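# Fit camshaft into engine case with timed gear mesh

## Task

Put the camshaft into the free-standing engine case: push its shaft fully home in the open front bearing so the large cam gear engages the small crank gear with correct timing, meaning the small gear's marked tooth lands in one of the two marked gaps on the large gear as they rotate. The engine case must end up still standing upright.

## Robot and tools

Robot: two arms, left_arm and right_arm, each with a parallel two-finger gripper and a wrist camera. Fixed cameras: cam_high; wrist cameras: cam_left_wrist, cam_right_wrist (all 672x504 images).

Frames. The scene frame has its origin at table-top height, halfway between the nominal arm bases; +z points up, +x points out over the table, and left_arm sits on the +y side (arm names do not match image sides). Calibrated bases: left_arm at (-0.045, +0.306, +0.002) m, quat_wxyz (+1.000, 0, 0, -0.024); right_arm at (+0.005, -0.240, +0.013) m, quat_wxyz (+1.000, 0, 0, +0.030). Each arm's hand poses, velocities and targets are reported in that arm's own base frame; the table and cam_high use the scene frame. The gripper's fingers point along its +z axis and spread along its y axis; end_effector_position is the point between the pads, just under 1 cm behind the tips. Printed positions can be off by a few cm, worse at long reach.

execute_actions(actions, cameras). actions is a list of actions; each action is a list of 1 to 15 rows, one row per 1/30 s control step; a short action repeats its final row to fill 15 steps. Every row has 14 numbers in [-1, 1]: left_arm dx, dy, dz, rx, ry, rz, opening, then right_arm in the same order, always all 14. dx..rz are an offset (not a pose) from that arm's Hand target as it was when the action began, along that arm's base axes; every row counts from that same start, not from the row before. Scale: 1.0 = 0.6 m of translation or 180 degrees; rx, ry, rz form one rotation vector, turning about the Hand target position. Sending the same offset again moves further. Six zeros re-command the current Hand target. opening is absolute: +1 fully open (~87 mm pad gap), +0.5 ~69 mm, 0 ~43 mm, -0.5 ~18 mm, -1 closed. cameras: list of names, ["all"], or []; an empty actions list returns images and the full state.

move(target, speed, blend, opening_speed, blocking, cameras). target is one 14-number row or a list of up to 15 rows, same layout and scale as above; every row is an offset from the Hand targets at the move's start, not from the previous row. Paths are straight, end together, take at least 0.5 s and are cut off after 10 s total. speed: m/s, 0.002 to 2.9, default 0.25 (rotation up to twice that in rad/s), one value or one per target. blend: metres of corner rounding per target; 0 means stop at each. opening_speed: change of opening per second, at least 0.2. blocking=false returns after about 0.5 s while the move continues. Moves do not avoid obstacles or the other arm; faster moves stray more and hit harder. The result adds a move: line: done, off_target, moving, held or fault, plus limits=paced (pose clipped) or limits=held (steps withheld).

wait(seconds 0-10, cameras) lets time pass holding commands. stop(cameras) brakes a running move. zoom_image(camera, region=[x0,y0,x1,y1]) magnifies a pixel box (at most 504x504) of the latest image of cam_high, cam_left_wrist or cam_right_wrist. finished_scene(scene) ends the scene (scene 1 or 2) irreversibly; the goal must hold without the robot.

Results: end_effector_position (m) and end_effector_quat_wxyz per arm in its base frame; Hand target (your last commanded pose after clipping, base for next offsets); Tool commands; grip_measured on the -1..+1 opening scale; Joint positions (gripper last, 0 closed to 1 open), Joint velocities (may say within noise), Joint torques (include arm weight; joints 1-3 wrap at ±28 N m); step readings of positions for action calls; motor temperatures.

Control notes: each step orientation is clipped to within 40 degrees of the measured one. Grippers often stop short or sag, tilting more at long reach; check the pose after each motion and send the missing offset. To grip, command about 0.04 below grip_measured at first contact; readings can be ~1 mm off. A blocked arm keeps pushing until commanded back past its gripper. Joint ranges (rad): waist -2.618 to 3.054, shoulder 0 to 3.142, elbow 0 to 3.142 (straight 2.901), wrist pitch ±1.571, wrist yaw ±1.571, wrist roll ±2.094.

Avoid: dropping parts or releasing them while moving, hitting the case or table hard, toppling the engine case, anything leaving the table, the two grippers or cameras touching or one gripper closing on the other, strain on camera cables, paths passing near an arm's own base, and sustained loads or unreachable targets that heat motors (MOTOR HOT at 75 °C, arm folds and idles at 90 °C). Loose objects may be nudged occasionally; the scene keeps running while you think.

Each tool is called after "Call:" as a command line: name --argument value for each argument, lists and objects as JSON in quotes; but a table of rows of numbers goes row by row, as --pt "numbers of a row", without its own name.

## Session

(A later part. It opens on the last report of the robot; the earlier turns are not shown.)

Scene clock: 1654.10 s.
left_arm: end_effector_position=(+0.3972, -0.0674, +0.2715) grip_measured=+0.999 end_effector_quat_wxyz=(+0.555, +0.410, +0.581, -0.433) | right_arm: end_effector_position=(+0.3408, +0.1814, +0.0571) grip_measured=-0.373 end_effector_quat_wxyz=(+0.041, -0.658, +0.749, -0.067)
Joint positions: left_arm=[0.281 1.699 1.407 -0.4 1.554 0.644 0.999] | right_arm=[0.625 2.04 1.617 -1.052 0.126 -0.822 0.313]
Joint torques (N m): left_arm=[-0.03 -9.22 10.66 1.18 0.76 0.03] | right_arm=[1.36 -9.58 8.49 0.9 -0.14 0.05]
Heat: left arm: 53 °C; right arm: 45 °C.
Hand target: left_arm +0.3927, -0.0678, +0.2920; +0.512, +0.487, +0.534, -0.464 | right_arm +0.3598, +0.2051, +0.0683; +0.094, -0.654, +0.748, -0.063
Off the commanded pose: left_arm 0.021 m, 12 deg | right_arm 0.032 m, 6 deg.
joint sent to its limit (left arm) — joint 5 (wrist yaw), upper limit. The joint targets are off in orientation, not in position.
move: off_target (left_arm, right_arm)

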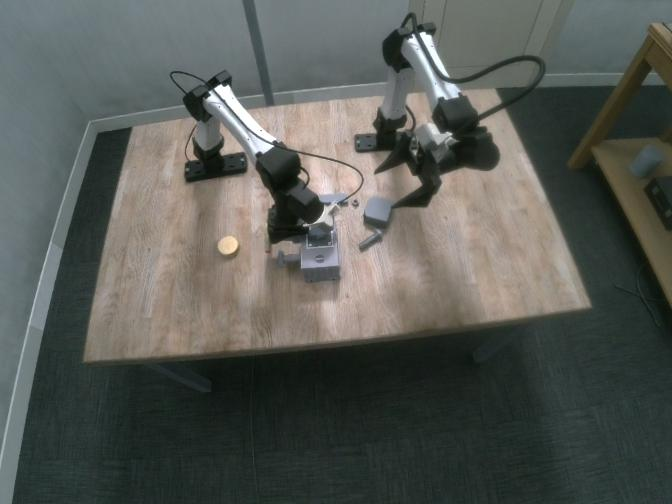

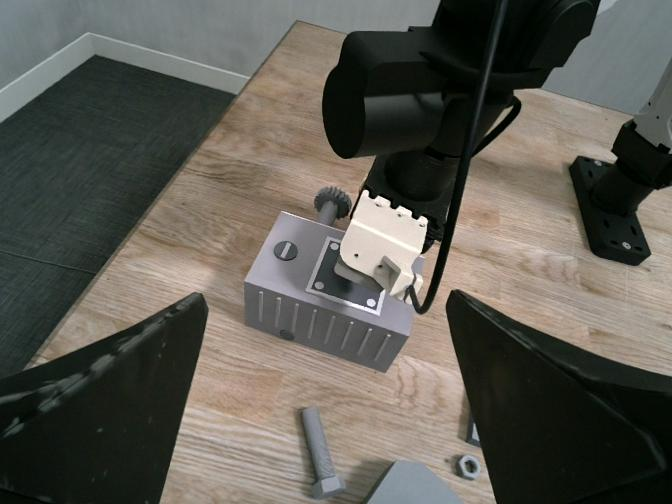

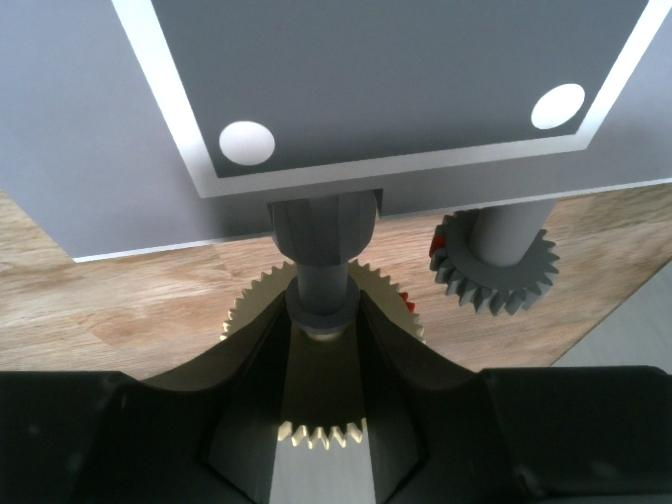

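Call:
move --target '[0,0,0,0,0,0,1, -0.012,-0.025,-0.012,0,0,0,-0.75]' --speed 0.04 --cameras '[]'

Scene clock: 1664.00 s.
left_arm: end_effector_position=(+0.3972, -0.0674, +0.2715) grip_measured=+0.999 end_effector_quat_wxyz=(+0.555, +0.410, +0.581, -0.433) | right_arm: end_effector_position=(+0.3424, +0.1826, +0.0492) grip_measured=-0.373 end_effector_quat_wxyz=(+0.053, -0.659, +0.748, -0.067)
Joint positions: left_arm=[0.281 1.699 1.407 -0.4 1.554 0.644 0.999] | right_arm=[0.624 2.031 1.572 -0.992 0.122 -0.828 0.313]
Joint torques (N m): left_arm=[-0.03 -9.22 10.66 1.18 0.76 0.04] | right_arm=[-0.31 -12.93 4.31 0.9 -0.12 -0.06]
Heat: left arm: 53 °C; right arm: 44 °C.
Hand target: left_arm +0.3927, -0.0678, +0.2920; +0.512, +0.487, +0.534, -0.464 | right_arm +0.3525, +0.1902, +0.0611; +0.094, -0.654, +0.748, -0.063
Off the commanded pose: left_arm 0.021 m, 12 deg | right_arm 0.017 m, 5 deg.
joint sent to its limit (left arm) — joint 5 (wrist yaw), upper limit. The joint targets are off in orientation, not in position.
move: off_target (left_arm, right_arm)
No camera images: "cameras" was empty.

Call:
wait --seconds 0.1 --cameras '["all"]'

Call:
zoom_image --camera "cam_right_wrist" --region '[180, 150, 460, 430]'

Call:
zoom_image --camera "cam_high" --region '[250, 200, 330, 270]'

Scene clock: 1669.90 s.
left_arm: end_effector_position=(+0.3972, -0.0674, +0.2715) grip_measured=+0.999 end_effector_quat_wxyz=(+0.555, +0.410, +0.581, -0.433) | right_arm: end_effector_position=(+0.3425, +0.1826, +0.0492) grip_measured=-0.373 end_effector_quat_wxyz=(+0.053, -0.659, +0.747, -0.067)
Joint positions: left_arm=[0.281 1.699 1.407 -0.4 1.554 0.644 0.999] | right_arm=[0.624 2.031 1.572 -0.992 0.122 -0.828 0.313]
Joint torques (N m): left_arm=[-0.03 -9.22 10.66 1.18 0.76 0.03] | right_arm=[-0.31 -12.9 4.29 0.91 -0.12 -0.07]
Heat: left arm: 53 °C; right arm: 43 °C.
Hand target: left_arm +0.3927, -0.0678, +0.2920; +0.512, +0.487, +0.534, -0.464 | right_arm +0.3525, +0.1902, +0.0611; +0.094, -0.655, +0.747, -0.063
Tool commands: left_gripper/opening=+1.0 right_gripper/opening=-0.75
Off the commanded pose: left_arm 0.021 m, 12 deg | right_arm 0.017 m, 5 deg.
wait: 0.10 s; at rest from the start

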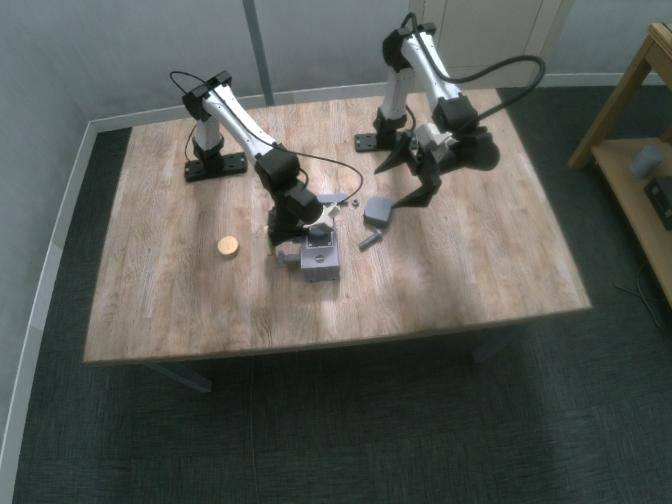

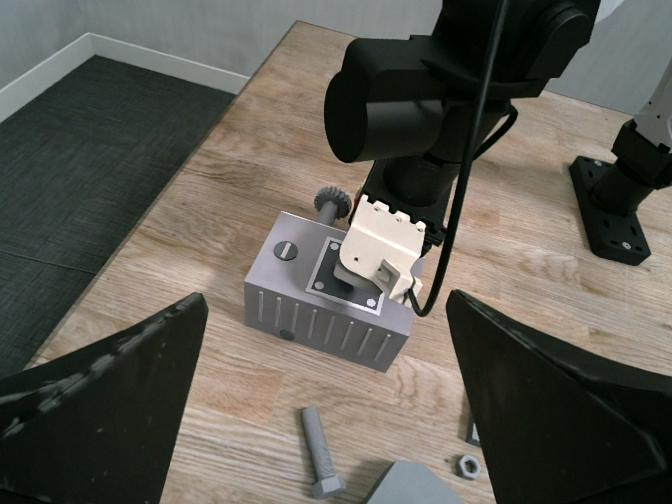

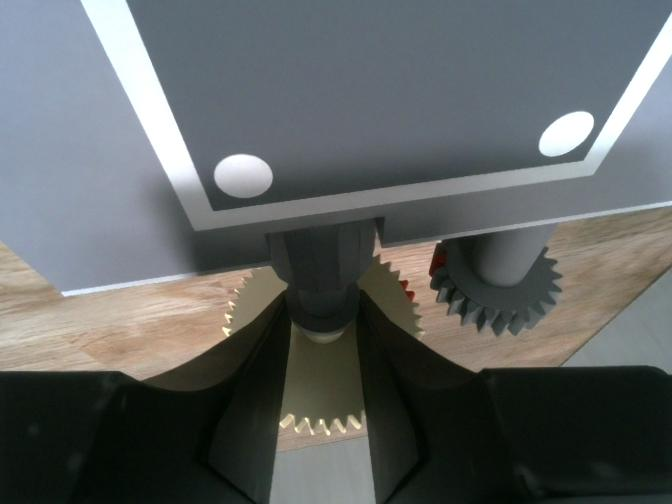

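Scaled by 1.800 from the camera's 672x504 image, which has a finer 960x720 frame.

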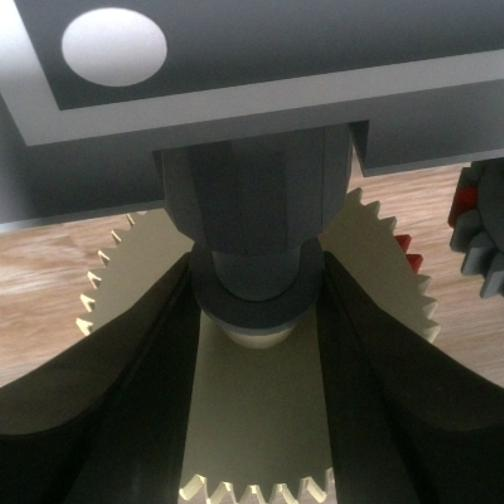

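Scaled by 6.300 from the camera's 672x504 image, which has a finer 960x720 frame.

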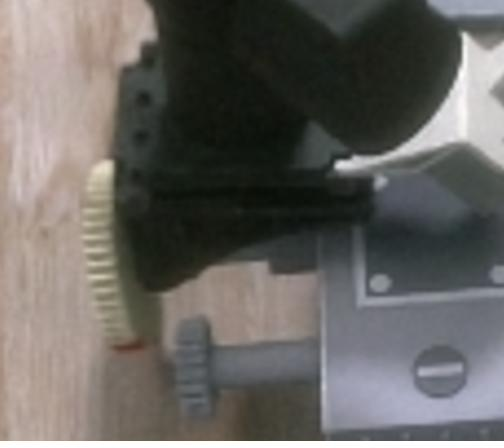

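Call:
move --target '[0,0,0,0,0,0,1, 0.0,-0.006,0.010,0,0,0,-0.75]' --speed 0.04 --cameras '[]'

Scene clock: 1685.13 s.
left_arm: end_effector_position=(+0.3972, -0.0674, +0.2715) grip_measured=+0.999 end_effector_quat_wxyz=(+0.555, +0.410, +0.581, -0.433) | right_arm: end_effector_position=(+0.3429, +0.1827, +0.0515) grip_measured=-0.373 end_effector_quat_wxyz=(+0.058, -0.658, +0.748, -0.061)
Joint positions: left_arm=[0.281 1.699 1.407 -0.4 1.554 0.644 0.999] | right_arm=[0.618 2.023 1.572 -0.992 0.11 -0.831 0.313]
Joint torques (N m): left_arm=[-0.02 -9.22 10.66 1.18 0.76 0.03] | right_arm=[-0.44 -13.3 4.64 0.78 0.01 -0.09]
Heat: left arm: 53 °C; right arm: 43 °C.
Hand target: left_arm +0.3927, -0.0678, +0.2920; +0.512, +0.487, +0.534, -0.464 | right_arm +0.3525, +0.1865, +0.0670; +0.094, -0.654, +0.748, -0.063
Off the commanded pose: left_arm 0.021 m, 12 deg | right_arm 0.019 m, 4 deg.
joint sent to its limit (left arm) — joint 5 (wrist yaw), upper limit. The joint targets are off in orientation, not in position.
move: off_target (left_arm, right_arm)
No camera images: "cameras" was empty.

Call:
move --target '[0,0,0,0,0,0,1, 0.0,-0.002,0.005,0,0,0,-0.75]' --speed 0.04 --cameras '["cam_high","cam_right_wrist"]'

Call:
zoom_image --camera "cam_right_wrist" --region '[180, 150, 460, 430]'

Call:
zoom_image --camera "cam_high" --region '[250, 200, 330, 270]'

Scene clock: 1691.83 s.
left_arm: end_effector_position=(+0.3972, -0.0674, +0.2715) grip_measured=+0.999 end_effector_quat_wxyz=(+0.555, +0.410, +0.581, -0.433) | right_arm: end_effector_position=(+0.3430, +0.1831, +0.0528) grip_measured=-0.373 end_effector_quat_wxyz=(+0.059, -0.659, +0.747, -0.060)
Joint positions: left_arm=[0.281 1.699 1.407 -0.4 1.554 0.644 0.999] | right_arm=[0.618 2.019 1.572 -0.992 0.107 -0.834 0.313]
Joint torques (N m): left_arm=[-0.03 -9.22 10.67 1.18 0.76 0.03] | right_arm=[-0.72 -13.41 5.01 0.69 0.01 -0.1]
Heat: left arm: 53 °C; right arm: 42 °C.
Hand target: left_arm +0.3927, -0.0678, +0.2920; +0.512, +0.487, +0.534, -0.464 | right_arm +0.3525, +0.1854, +0.0700; +0.094, -0.654, +0.748, -0.063
Off the commanded pose: left_arm 0.021 m, 12 deg | right_arm 0.020 m, 4 deg.
joint sent to its limit (left arm) — joint 5 (wrist yaw), upper limit. The joint targets are off in orientation, not in position.
move: off_target (left_arm, right_arm)
Images, in order (width x height): cam_high 672x504, cam_right_wrist 672x504.

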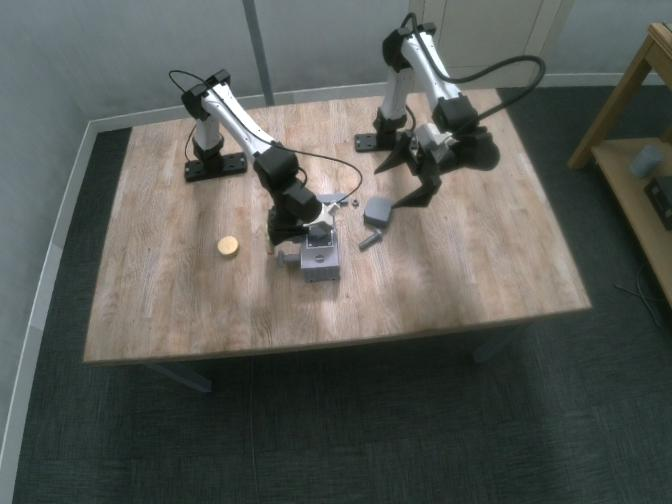

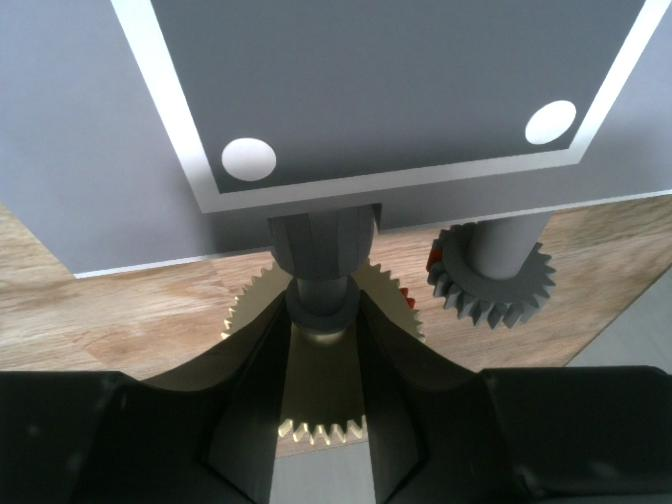

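Scaled by 1.800 from the camera's 672x504 image, which has a finer 960x720 frame.

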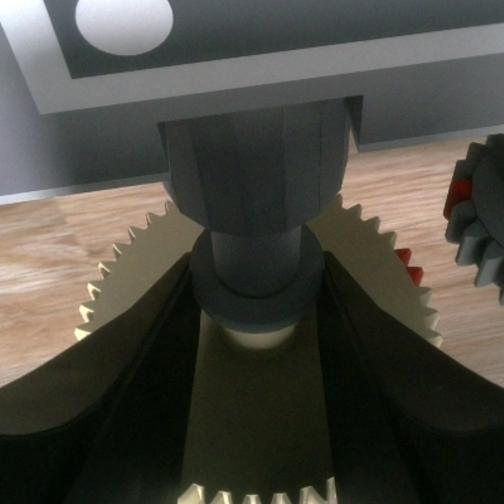

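Scaled by 6.300 from the camera's 672x504 image, which has a finer 960x720 frame.

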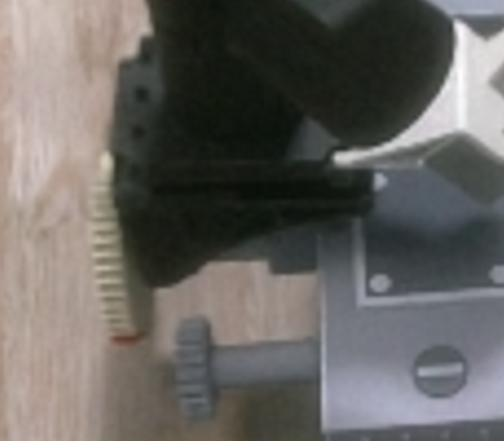

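Call:
move --target '[0,0,0,0,0,0,1, 0.0,0.016,0.003,0,0,0,-0.75]' --speed 0.03 --cameras '["cam_high","cam_right_wrist"]'

Call:
zoom_image --camera "cam_right_wrist" --region '[180, 150, 460, 430]'

Call:
zoom_image --camera "cam_high" --region '[250, 200, 330, 270]'

Scene clock: 1702.23 s.
left_arm: end_effector_position=(+0.3972, -0.0674, +0.2715) grip_measured=+0.999 end_effector_quat_wxyz=(+0.555, +0.410, +0.581, -0.433) | right_arm: end_effector_position=(+0.3424, +0.1839, +0.0528) grip_measured=-0.373 end_effector_quat_wxyz=(+0.059, -0.659, +0.747, -0.060)
Joint positions: left_arm=[0.281 1.699 1.407 -0.4 1.554 0.644 0.999] | right_arm=[0.62 2.019 1.572 -0.992 0.107 -0.833 0.313]
Joint torques (N m): left_arm=[-0.02 -9.22 10.67 1.18 0.76 0.03] | right_arm=[0.87 -11.66 7.65 0.53 0.04 0.07]
Motor temperatures (°C): left_arm=[23 44 53 31 27 25 24] | right_arm=[25 44 40 33 27 26 30]
Heat: left arm: 53 °C; right arm: 44 °C.
Hand target: left_arm +0.3927, -0.0678, +0.2920; +0.512, +0.487, +0.534, -0.464 | right_arm +0.3525, +0.1950, +0.0718; +0.094, -0.654, +0.748, -0.063
Off the commanded pose: left_arm 0.021 m, 12 deg | right_arm 0.024 m, 4 deg.
joint sent to its limit (left arm) — joint 5 (wrist yaw), upper limit. The joint targets are off in orientation, not in position.
move: off_target (left_arm, right_arm)
Images, in order (width x height): cam_high 672x504, cam_right_wrist 672x504.

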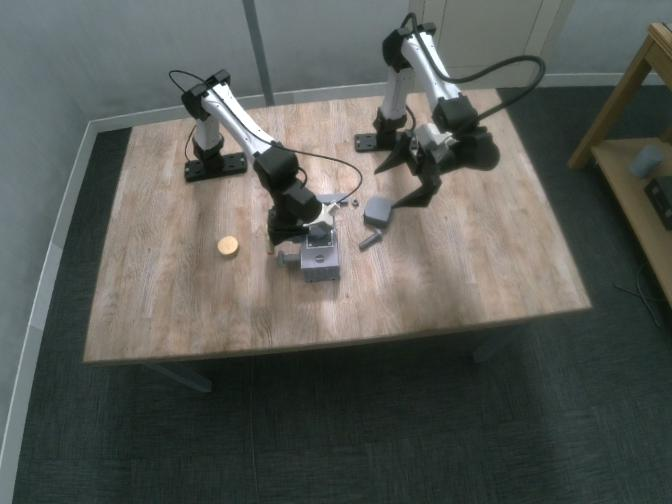

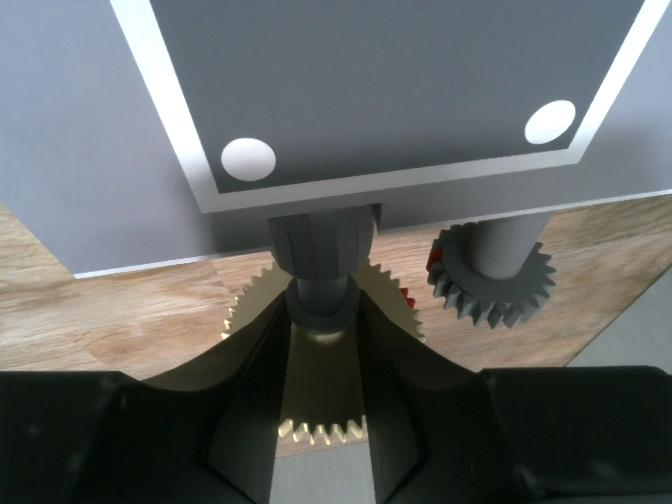

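Scaled by 1.800 from the camera's 672x504 image, which has a finer 960x720 frame.

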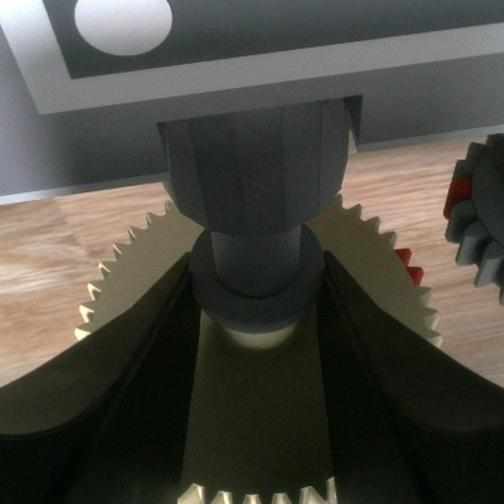

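Scaled by 6.300 from the camera's 672x504 image, which has a finer 960x720 frame.

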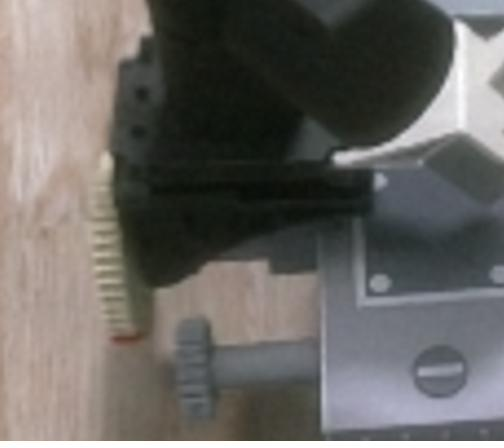

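Call:
move --target '[0,0,0,0,0,0,1, 0.0,0.016,0.003,0,0,0,-0.75]' --speed 0.03 --cameras '["cam_high","cam_right_wrist"]'

Call:
zoom_image --camera "cam_right_wrist" --region '[180, 150, 460, 430]'

Call:
zoom_image --camera "cam_high" --region '[250, 200, 330, 270]'

Scene clock: 1708.83 s.
left_arm: end_effector_position=(+0.3972, -0.0674, +0.2715) grip_measured=+0.999 end_effector_quat_wxyz=(+0.555, +0.410, +0.581, -0.433) | right_arm: end_effector_position=(+0.3395, +0.1886, +0.0556) grip_measured=-0.373 end_effector_quat_wxyz=(+0.057, -0.654, +0.752, -0.059)
Joint positions: left_arm=[0.281 1.699 1.407 -0.4 1.554 0.644 0.999] | right_arm=[0.633 2.026 1.594 -1.015 0.109 -0.806 0.313]
Joint torques (N m): left_arm=[-0.03 -9.22 10.66 1.18 0.76 0.04] | right_arm=[1.5 -10.47 8.88 0.56 0.07 0]
Heat: left arm: 53 °C; right arm: 44 °C.
Hand target: left_arm +0.3927, -0.0678, +0.2920; +0.512, +0.487, +0.534, -0.464 | right_arm +0.3526, +0.2045, +0.0736; +0.094, -0.654, +0.748, -0.063
Off the commanded pose: left_arm 0.021 m, 12 deg | right_arm 0.027 m, 4 deg.
joint sent to its limit (left arm) — joint 5 (wrist yaw), upper limit. The joint targets are off in orientation, not in position.
move: off_target (left_arm, right_arm)
Images, in order (width x height): cam_high 672x504, cam_right_wrist 672x504.

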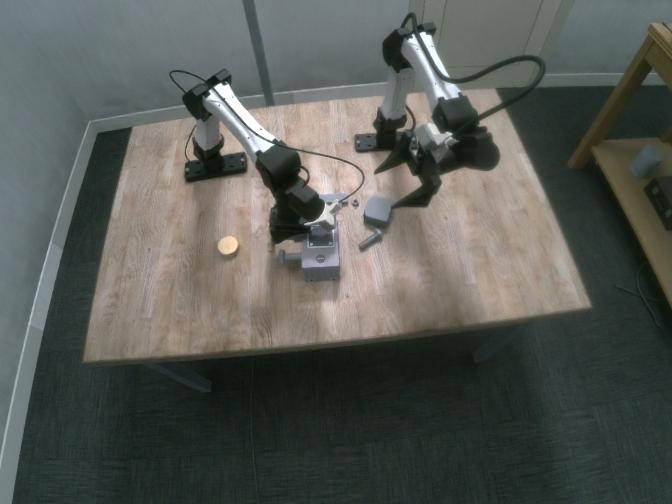

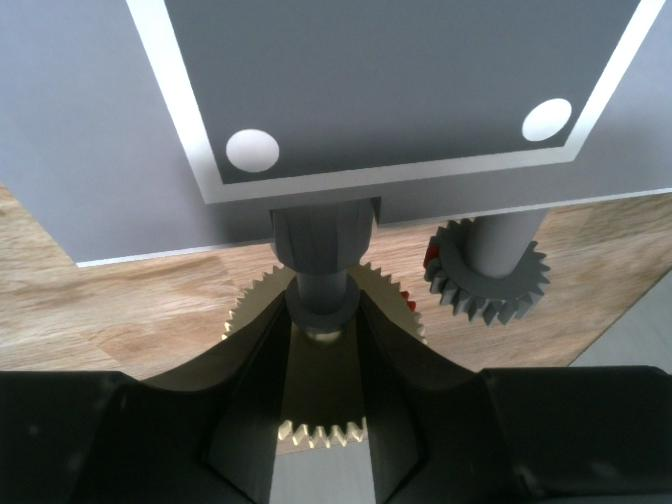

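Scaled by 1.800 from the camera's 672x504 image, which has a finer 960x720 frame.

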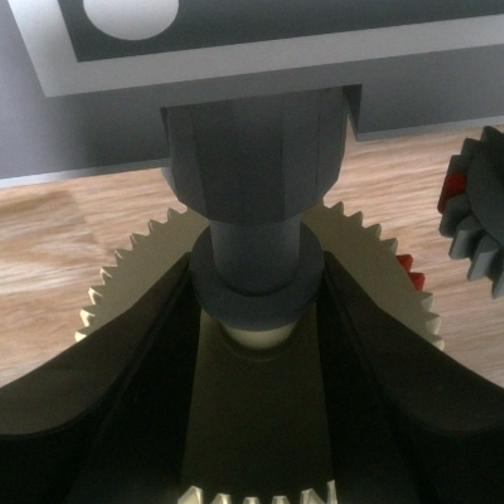

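Scaled by 6.300 from the camera's 672x504 image, which has a finer 960x720 frame.

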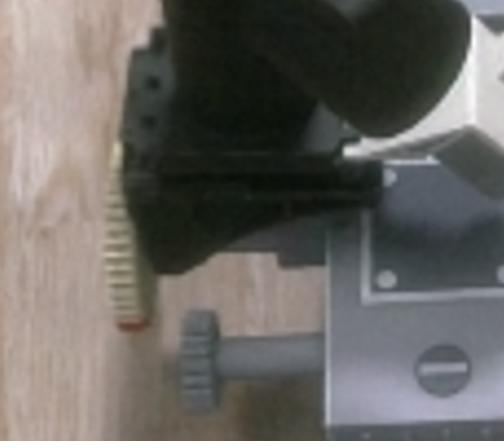

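Call:
move --target '[-0.044,-0.06,-0.415,0.0961,0.0079,-0.0146,-1, 0,0,0,0,0,0,-0.75]' --speed 0.12 --cameras '["all"]'

Call:
zoom_image --camera "cam_high" --region '[250, 190, 410, 290]'

Scene clock: 1736.00 s.
left_arm: end_effector_position=(+0.3656, -0.1034, +0.0469) grip_measured=-1.000 end_effector_quat_wxyz=(+0.422, +0.562, +0.593, -0.392) | right_arm: end_effector_position=(+0.3395, +0.1885, +0.0556) grip_measured=-0.373 end_effector_quat_wxyz=(+0.057, -0.654, +0.752, -0.059)
Joint positions: left_arm=[0.133 2.099 1.346 -1.01 1.221 1.785 0] | right_arm=[0.633 2.026 1.594 -1.015 0.109 -0.806 0.313]
Joint torques (N m): left_arm=[-0.62 -6.76 7.94 -0.25 0.64 0.07] | right_arm=[1.47 -10.44 8.88 0.55 0.08 0]
Heat: left arm: 52 °C; right arm: 44 °C.
Hand target: left_arm +0.3663, -0.1038, +0.0431; +0.415, +0.565, +0.593, -0.396 | right_arm +0.3525, +0.2045, +0.0736; +0.094, -0.654, +0.748, -0.063
Off the commanded pose: left_arm 0.004 m, 1 deg | right_arm 0.027 m, 4 deg.
move: off_target (right_arm)

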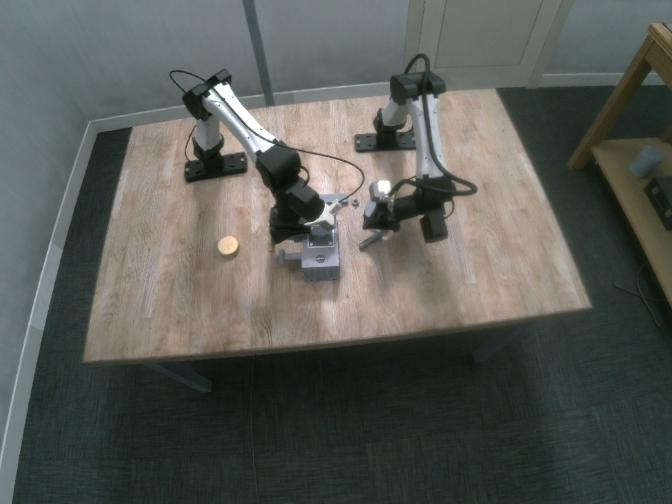

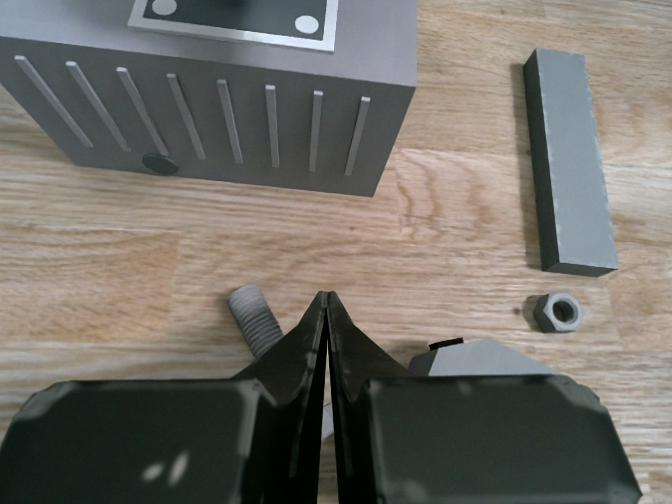

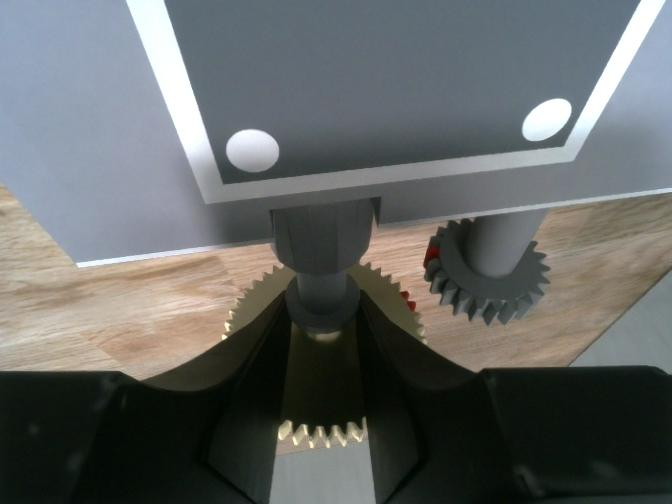

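Scaled by 3.150 from the camera's 672x504 image, which has a finer 960x720 frame.

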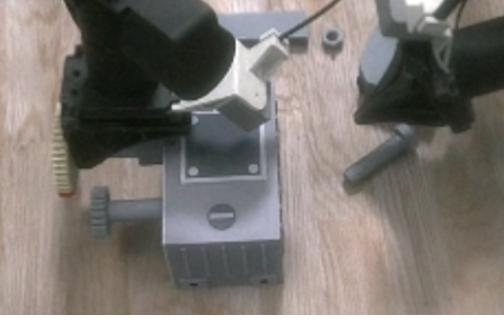

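Call:
move --target '[0.058,-0.067,-0.015,0,0,0,-1, 0,0,0,0,0,0,-0.75]' --speed 0.08 --cameras '["cam_high","cam_left_wrist"]'

Call:
zoom_image --camera "cam_high" --region '[250, 190, 410, 290]'

Scene clock: 1752.10 s.
left_arm: end_effector_position=(+0.3998, -0.1424, +0.0377) grip_measured=-1.000 end_effector_quat_wxyz=(+0.417, +0.564, +0.593, -0.395) | right_arm: end_effector_position=(+0.3395, +0.1885, +0.0556) grip_measured=-0.373 end_effector_quat_wxyz=(+0.057, -0.654, +0.752, -0.059)
Joint positions: left_arm=[0.021 2.155 1.405 -0.735 1.221 1.482 0] | right_arm=[0.633 2.026 1.594 -1.015 0.109 -0.806 0.313]
Joint torques (N m): left_arm=[-0.66 -8.24 6.84 0.54 0.75 -0.09] | right_arm=[1.5 -10.43 8.85 0.55 0.07 0]
Heat: left arm: 51 °C; right arm: 44 °C.
Hand target: left_arm +0.4010, -0.1440, +0.0341; +0.415, +0.565, +0.593, -0.396 | right_arm +0.3525, +0.2045, +0.0736; +0.094, -0.654, +0.748, -0.063
Off the commanded pose: left_arm 0.004 m, 0 deg | right_arm 0.027 m, 4 deg.
move: off_target (right_arm)
Images, in order (width x height): cam_high 672x504, cam_left_wrist 672x504.

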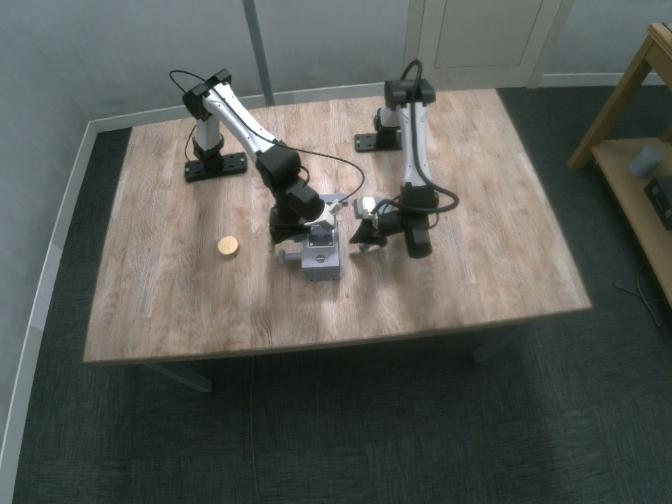

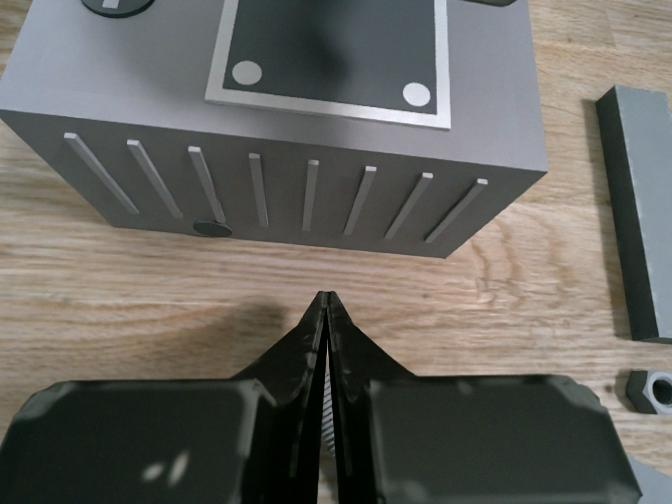

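Scaled by 3.150 from the camera's 672x504 image, which has a finer 960x720 frame.

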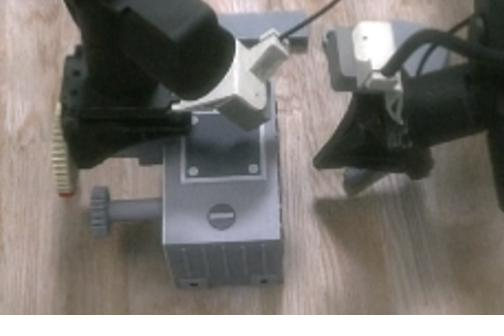

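Call:
move --target '[-0.002,-0.033,0,0,0,0,-1, 0,0,0,0,0,0,-0.75]' --speed 0.04 --cameras '["cam_high","cam_left_wrist"]'

Call:
zoom_image --camera "cam_high" --region '[250, 190, 410, 290]'

Scene clock: 1760.43 s.
left_arm: end_effector_position=(+0.4007, -0.1635, +0.0305) grip_measured=-1.000 end_effector_quat_wxyz=(+0.413, +0.561, +0.594, -0.402) | right_arm: end_effector_position=(+0.3395, +0.1885, +0.0556) grip_measured=-0.373 end_effector_quat_wxyz=(+0.057, -0.654, +0.752, -0.059)
Joint positions: left_arm=[-0.031 2.155 1.362 -0.575 1.221 1.34 0] | right_arm=[0.633 2.026 1.594 -1.015 0.109 -0.806 0.313]
Joint torques (N m): left_arm=[-0.5 -10.85 5.22 0.74 0.66 -0.12] | right_arm=[1.47 -10.43 8.88 0.55 0.07 0.01]
Heat: left arm: 49 °C; right arm: 44 °C.
Hand target: left_arm +0.3998, -0.1639, +0.0341; +0.415, +0.565, +0.593, -0.397 | right_arm +0.3525, +0.2045, +0.0736; +0.094, -0.654, +0.748, -0.063
Off the commanded pose: left_arm 0.004 m, 1 deg | right_arm 0.027 m, 4 deg.
move: off_target (right_arm)
Images, in order (width x height): cam_high 672x504, cam_left_wrist 672x504.

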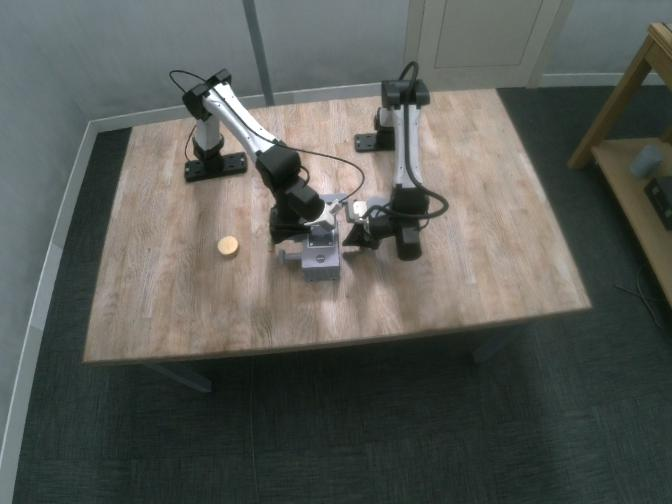

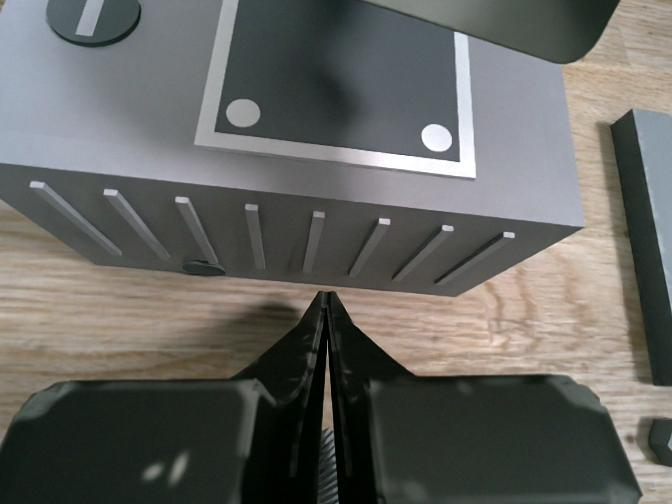

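Scaled by 3.150 from the camera's 672x504 image, which has a finer 960x720 frame.

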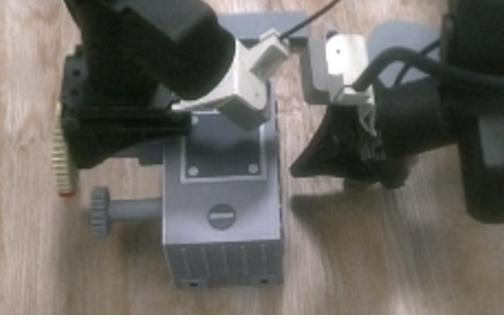

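Call:
move --target '[0,-0.014,0.006,0,0,0,-1, 0,0,0,0,0,0,-0.75]' --speed 0.02 --cameras '["cam_high","cam_left_wrist"]'

Call:
zoom_image --camera "cam_high" --region '[250, 190, 410, 290]'

Scene clock: 1766.23 s.
left_arm: end_effector_position=(+0.3996, -0.1711, +0.0277) grip_measured=-1.000 end_effector_quat_wxyz=(+0.408, +0.557, +0.599, -0.406) | right_arm: end_effector_position=(+0.3395, +0.1885, +0.0556) grip_measured=-0.373 end_effector_quat_wxyz=(+0.057, -0.654, +0.752, -0.059)
Joint positions: left_arm=[-0.05 2.155 1.347 -0.522 1.216 1.281 0] | right_arm=[0.633 2.026 1.594 -1.015 0.109 -0.806 0.313]
Joint torques (N m): left_arm=[-0.72 -12.18 5.23 0.82 0.65 -0.1] | right_arm=[1.48 -10.41 8.87 0.56 0.08 0]
Motor temperatures (°C): left_arm=[23 47 48 30 27 25 24] | right_arm=[25 43 44 32 27 26 30]
Heat: left arm: 48 °C; right arm: 44 °C.
Hand target: left_arm +0.3999, -0.1723, +0.0377; +0.415, +0.565, +0.593, -0.396 | right_arm +0.3525, +0.2045, +0.0736; +0.094, -0.654, +0.748, -0.063
Off the commanded pose: left_arm 0.010 m, 2 deg | right_arm 0.027 m, 4 deg.
move: off_target (right_arm)
Images, in order (width x height): cam_high 672x504, cam_left_wrist 672x504.

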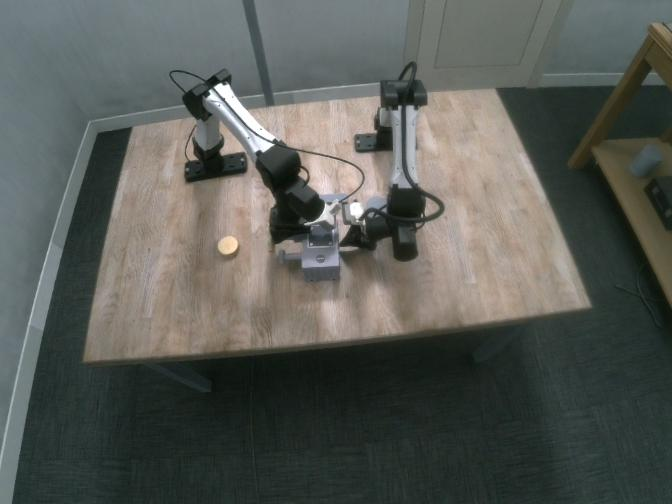

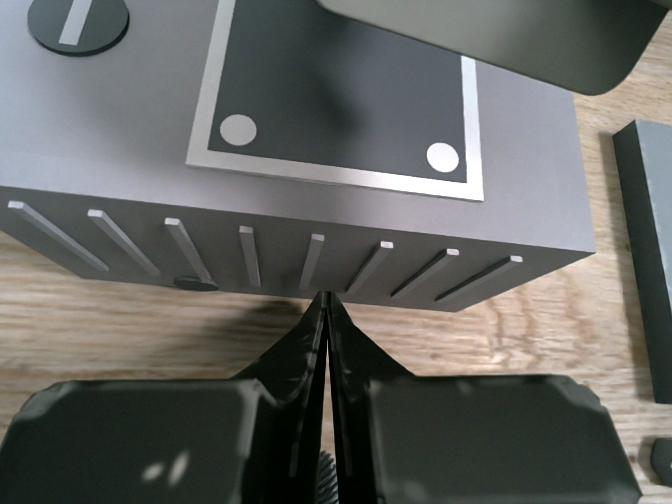

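Scaled by 3.150 from the camera's 672x504 image, which has a finer 960x720 frame.

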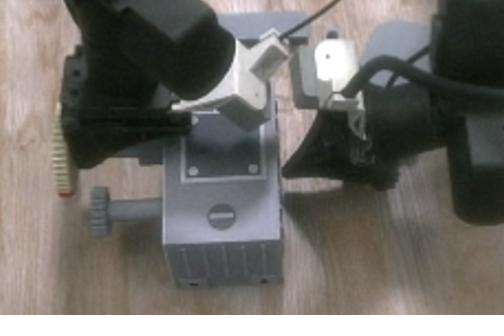

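Call:
move --target '[0,-0.012,0.006,0,0,0,-1, 0,0,0,0,0,0,-0.75]' --speed 0.02 --cameras '["cam_high","cam_left_wrist"]'

Call:
zoom_image --camera "cam_high" --region '[250, 190, 410, 290]'

Scene clock: 1775.53 s.
left_arm: end_effector_position=(+0.3995, -0.1754, +0.0277) grip_measured=-1.000 end_effector_quat_wxyz=(+0.404, +0.554, +0.604, -0.406) | right_arm: end_effector_position=(+0.3395, +0.1885, +0.0556) grip_measured=-0.373 end_effector_quat_wxyz=(+0.057, -0.654, +0.752, -0.059)
Joint positions: left_arm=[-0.063 2.147 1.336 -0.484 1.205 1.233 0] | right_arm=[0.633 2.026 1.594 -1.015 0.109 -0.806 0.313]
Joint torques (N m): left_arm=[-1.28 -12.63 5.33 0.92 0.71 -0.09] | right_arm=[1.5 -10.45 8.84 0.56 0.07 0]
Heat: left arm: 51 °C; right arm: 45 °C.
Hand target: left_arm +0.3998, -0.1795, +0.0412; +0.415, +0.565, +0.593, -0.396 | right_arm +0.3525, +0.2045, +0.0736; +0.094, -0.654, +0.748, -0.063
Off the commanded pose: left_arm 0.014 m, 2 deg | right_arm 0.027 m, 4 deg.
move: off_target (left_arm, right_arm)
Images, in order (width x height): cam_high 672x504, cam_left_wrist 672x504.

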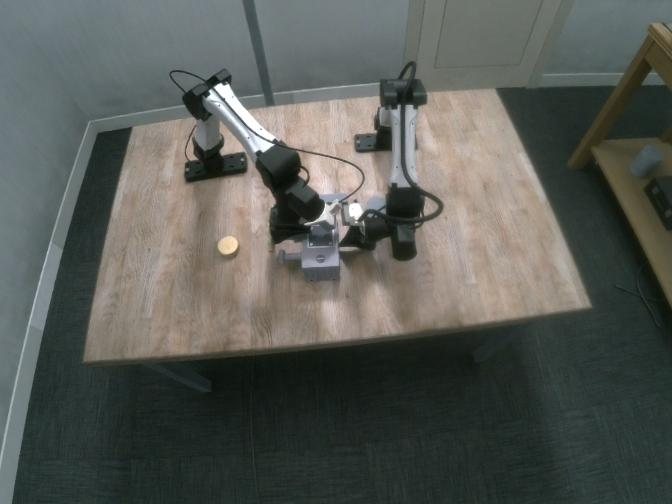

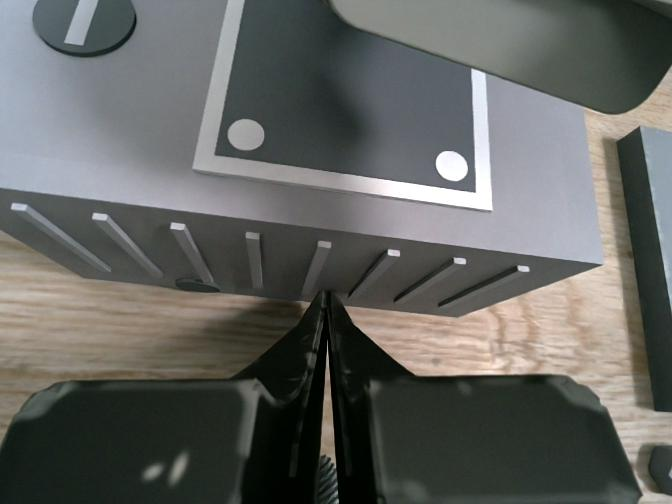

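Scaled by 3.150 from the camera's 672x504 image, which has a finer 960x720 frame.

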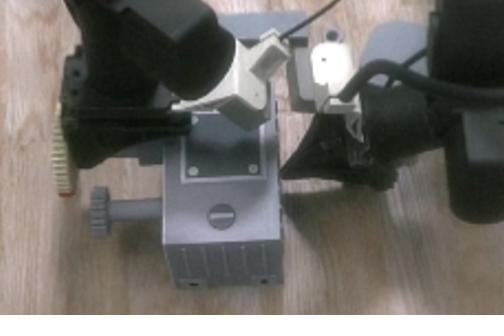

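Call:
move --target '[0,0,0,0,0,0,-1, 0.0,0.012,-0.004,0,0,0,-0.75]' --speed 0.03 --cameras '["all"]'

Call:
zoom_image --camera "cam_right_wrist" --region '[180, 150, 460, 430]'

Call:
zoom_image --camera "cam_high" --region '[250, 200, 330, 270]'

Scene clock: 1788.77 s.
left_arm: end_effector_position=(+0.3998, -0.1752, +0.0275) grip_measured=-1.000 end_effector_quat_wxyz=(+0.404, +0.554, +0.604, -0.405) | right_arm: end_effector_position=(+0.3388, +0.1895, +0.0555) grip_measured=-0.373 end_effector_quat_wxyz=(+0.049, -0.653, +0.753, -0.065)
Joint positions: left_arm=[-0.063 2.147 1.336 -0.483 1.204 1.231 0] | right_arm=[0.642 2.041 1.613 -1.034 0.123 -0.793 0.313]
Joint torques (N m): left_arm=[-1.28 -12.64 5.27 0.91 0.73 -0.09] | right_arm=[2.04 -10.26 8.85 0.69 -0.06 0]
Heat: left arm: 50 °C; right arm: 45 °C.
Hand target: left_arm +0.3999, -0.1794, +0.0412; +0.415, +0.565, +0.593, -0.396 | right_arm +0.3525, +0.2117, +0.0713; +0.094, -0.654, +0.748, -0.063
Off the commanded pose: left_arm 0.014 m, 2 deg | right_arm 0.031 m, 5 deg.
move: off_target (left_arm, right_arm)

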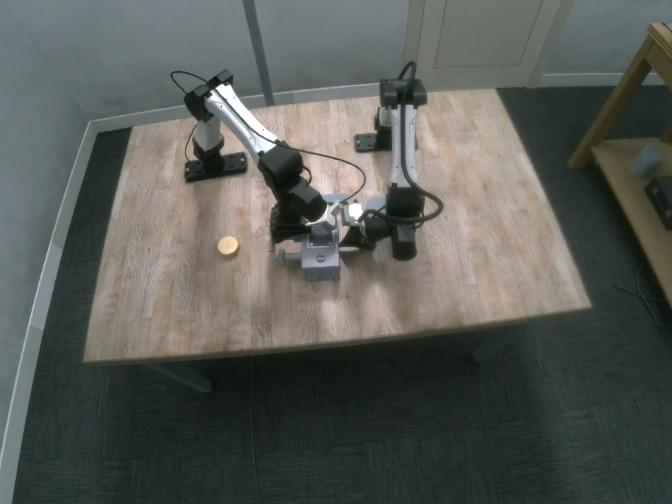

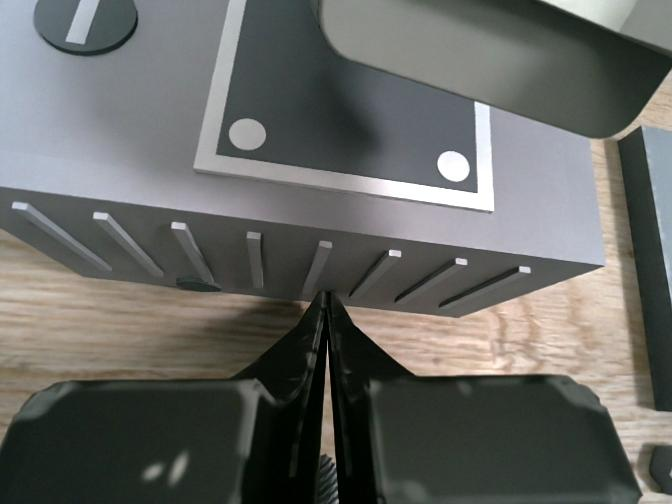

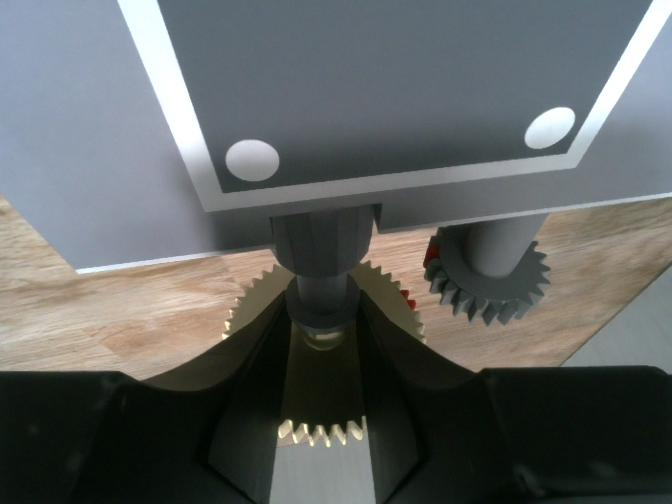

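Scaled by 1.800 from the camera's 672x504 image, which has a finer 960x720 frame.

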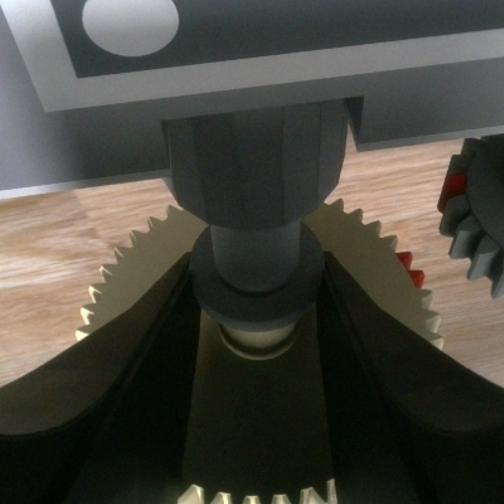

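Scaled by 6.300 from the camera's 672x504 image, which has a finer 960x720 frame.

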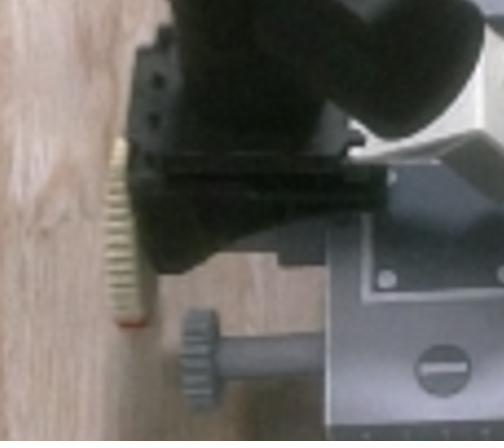

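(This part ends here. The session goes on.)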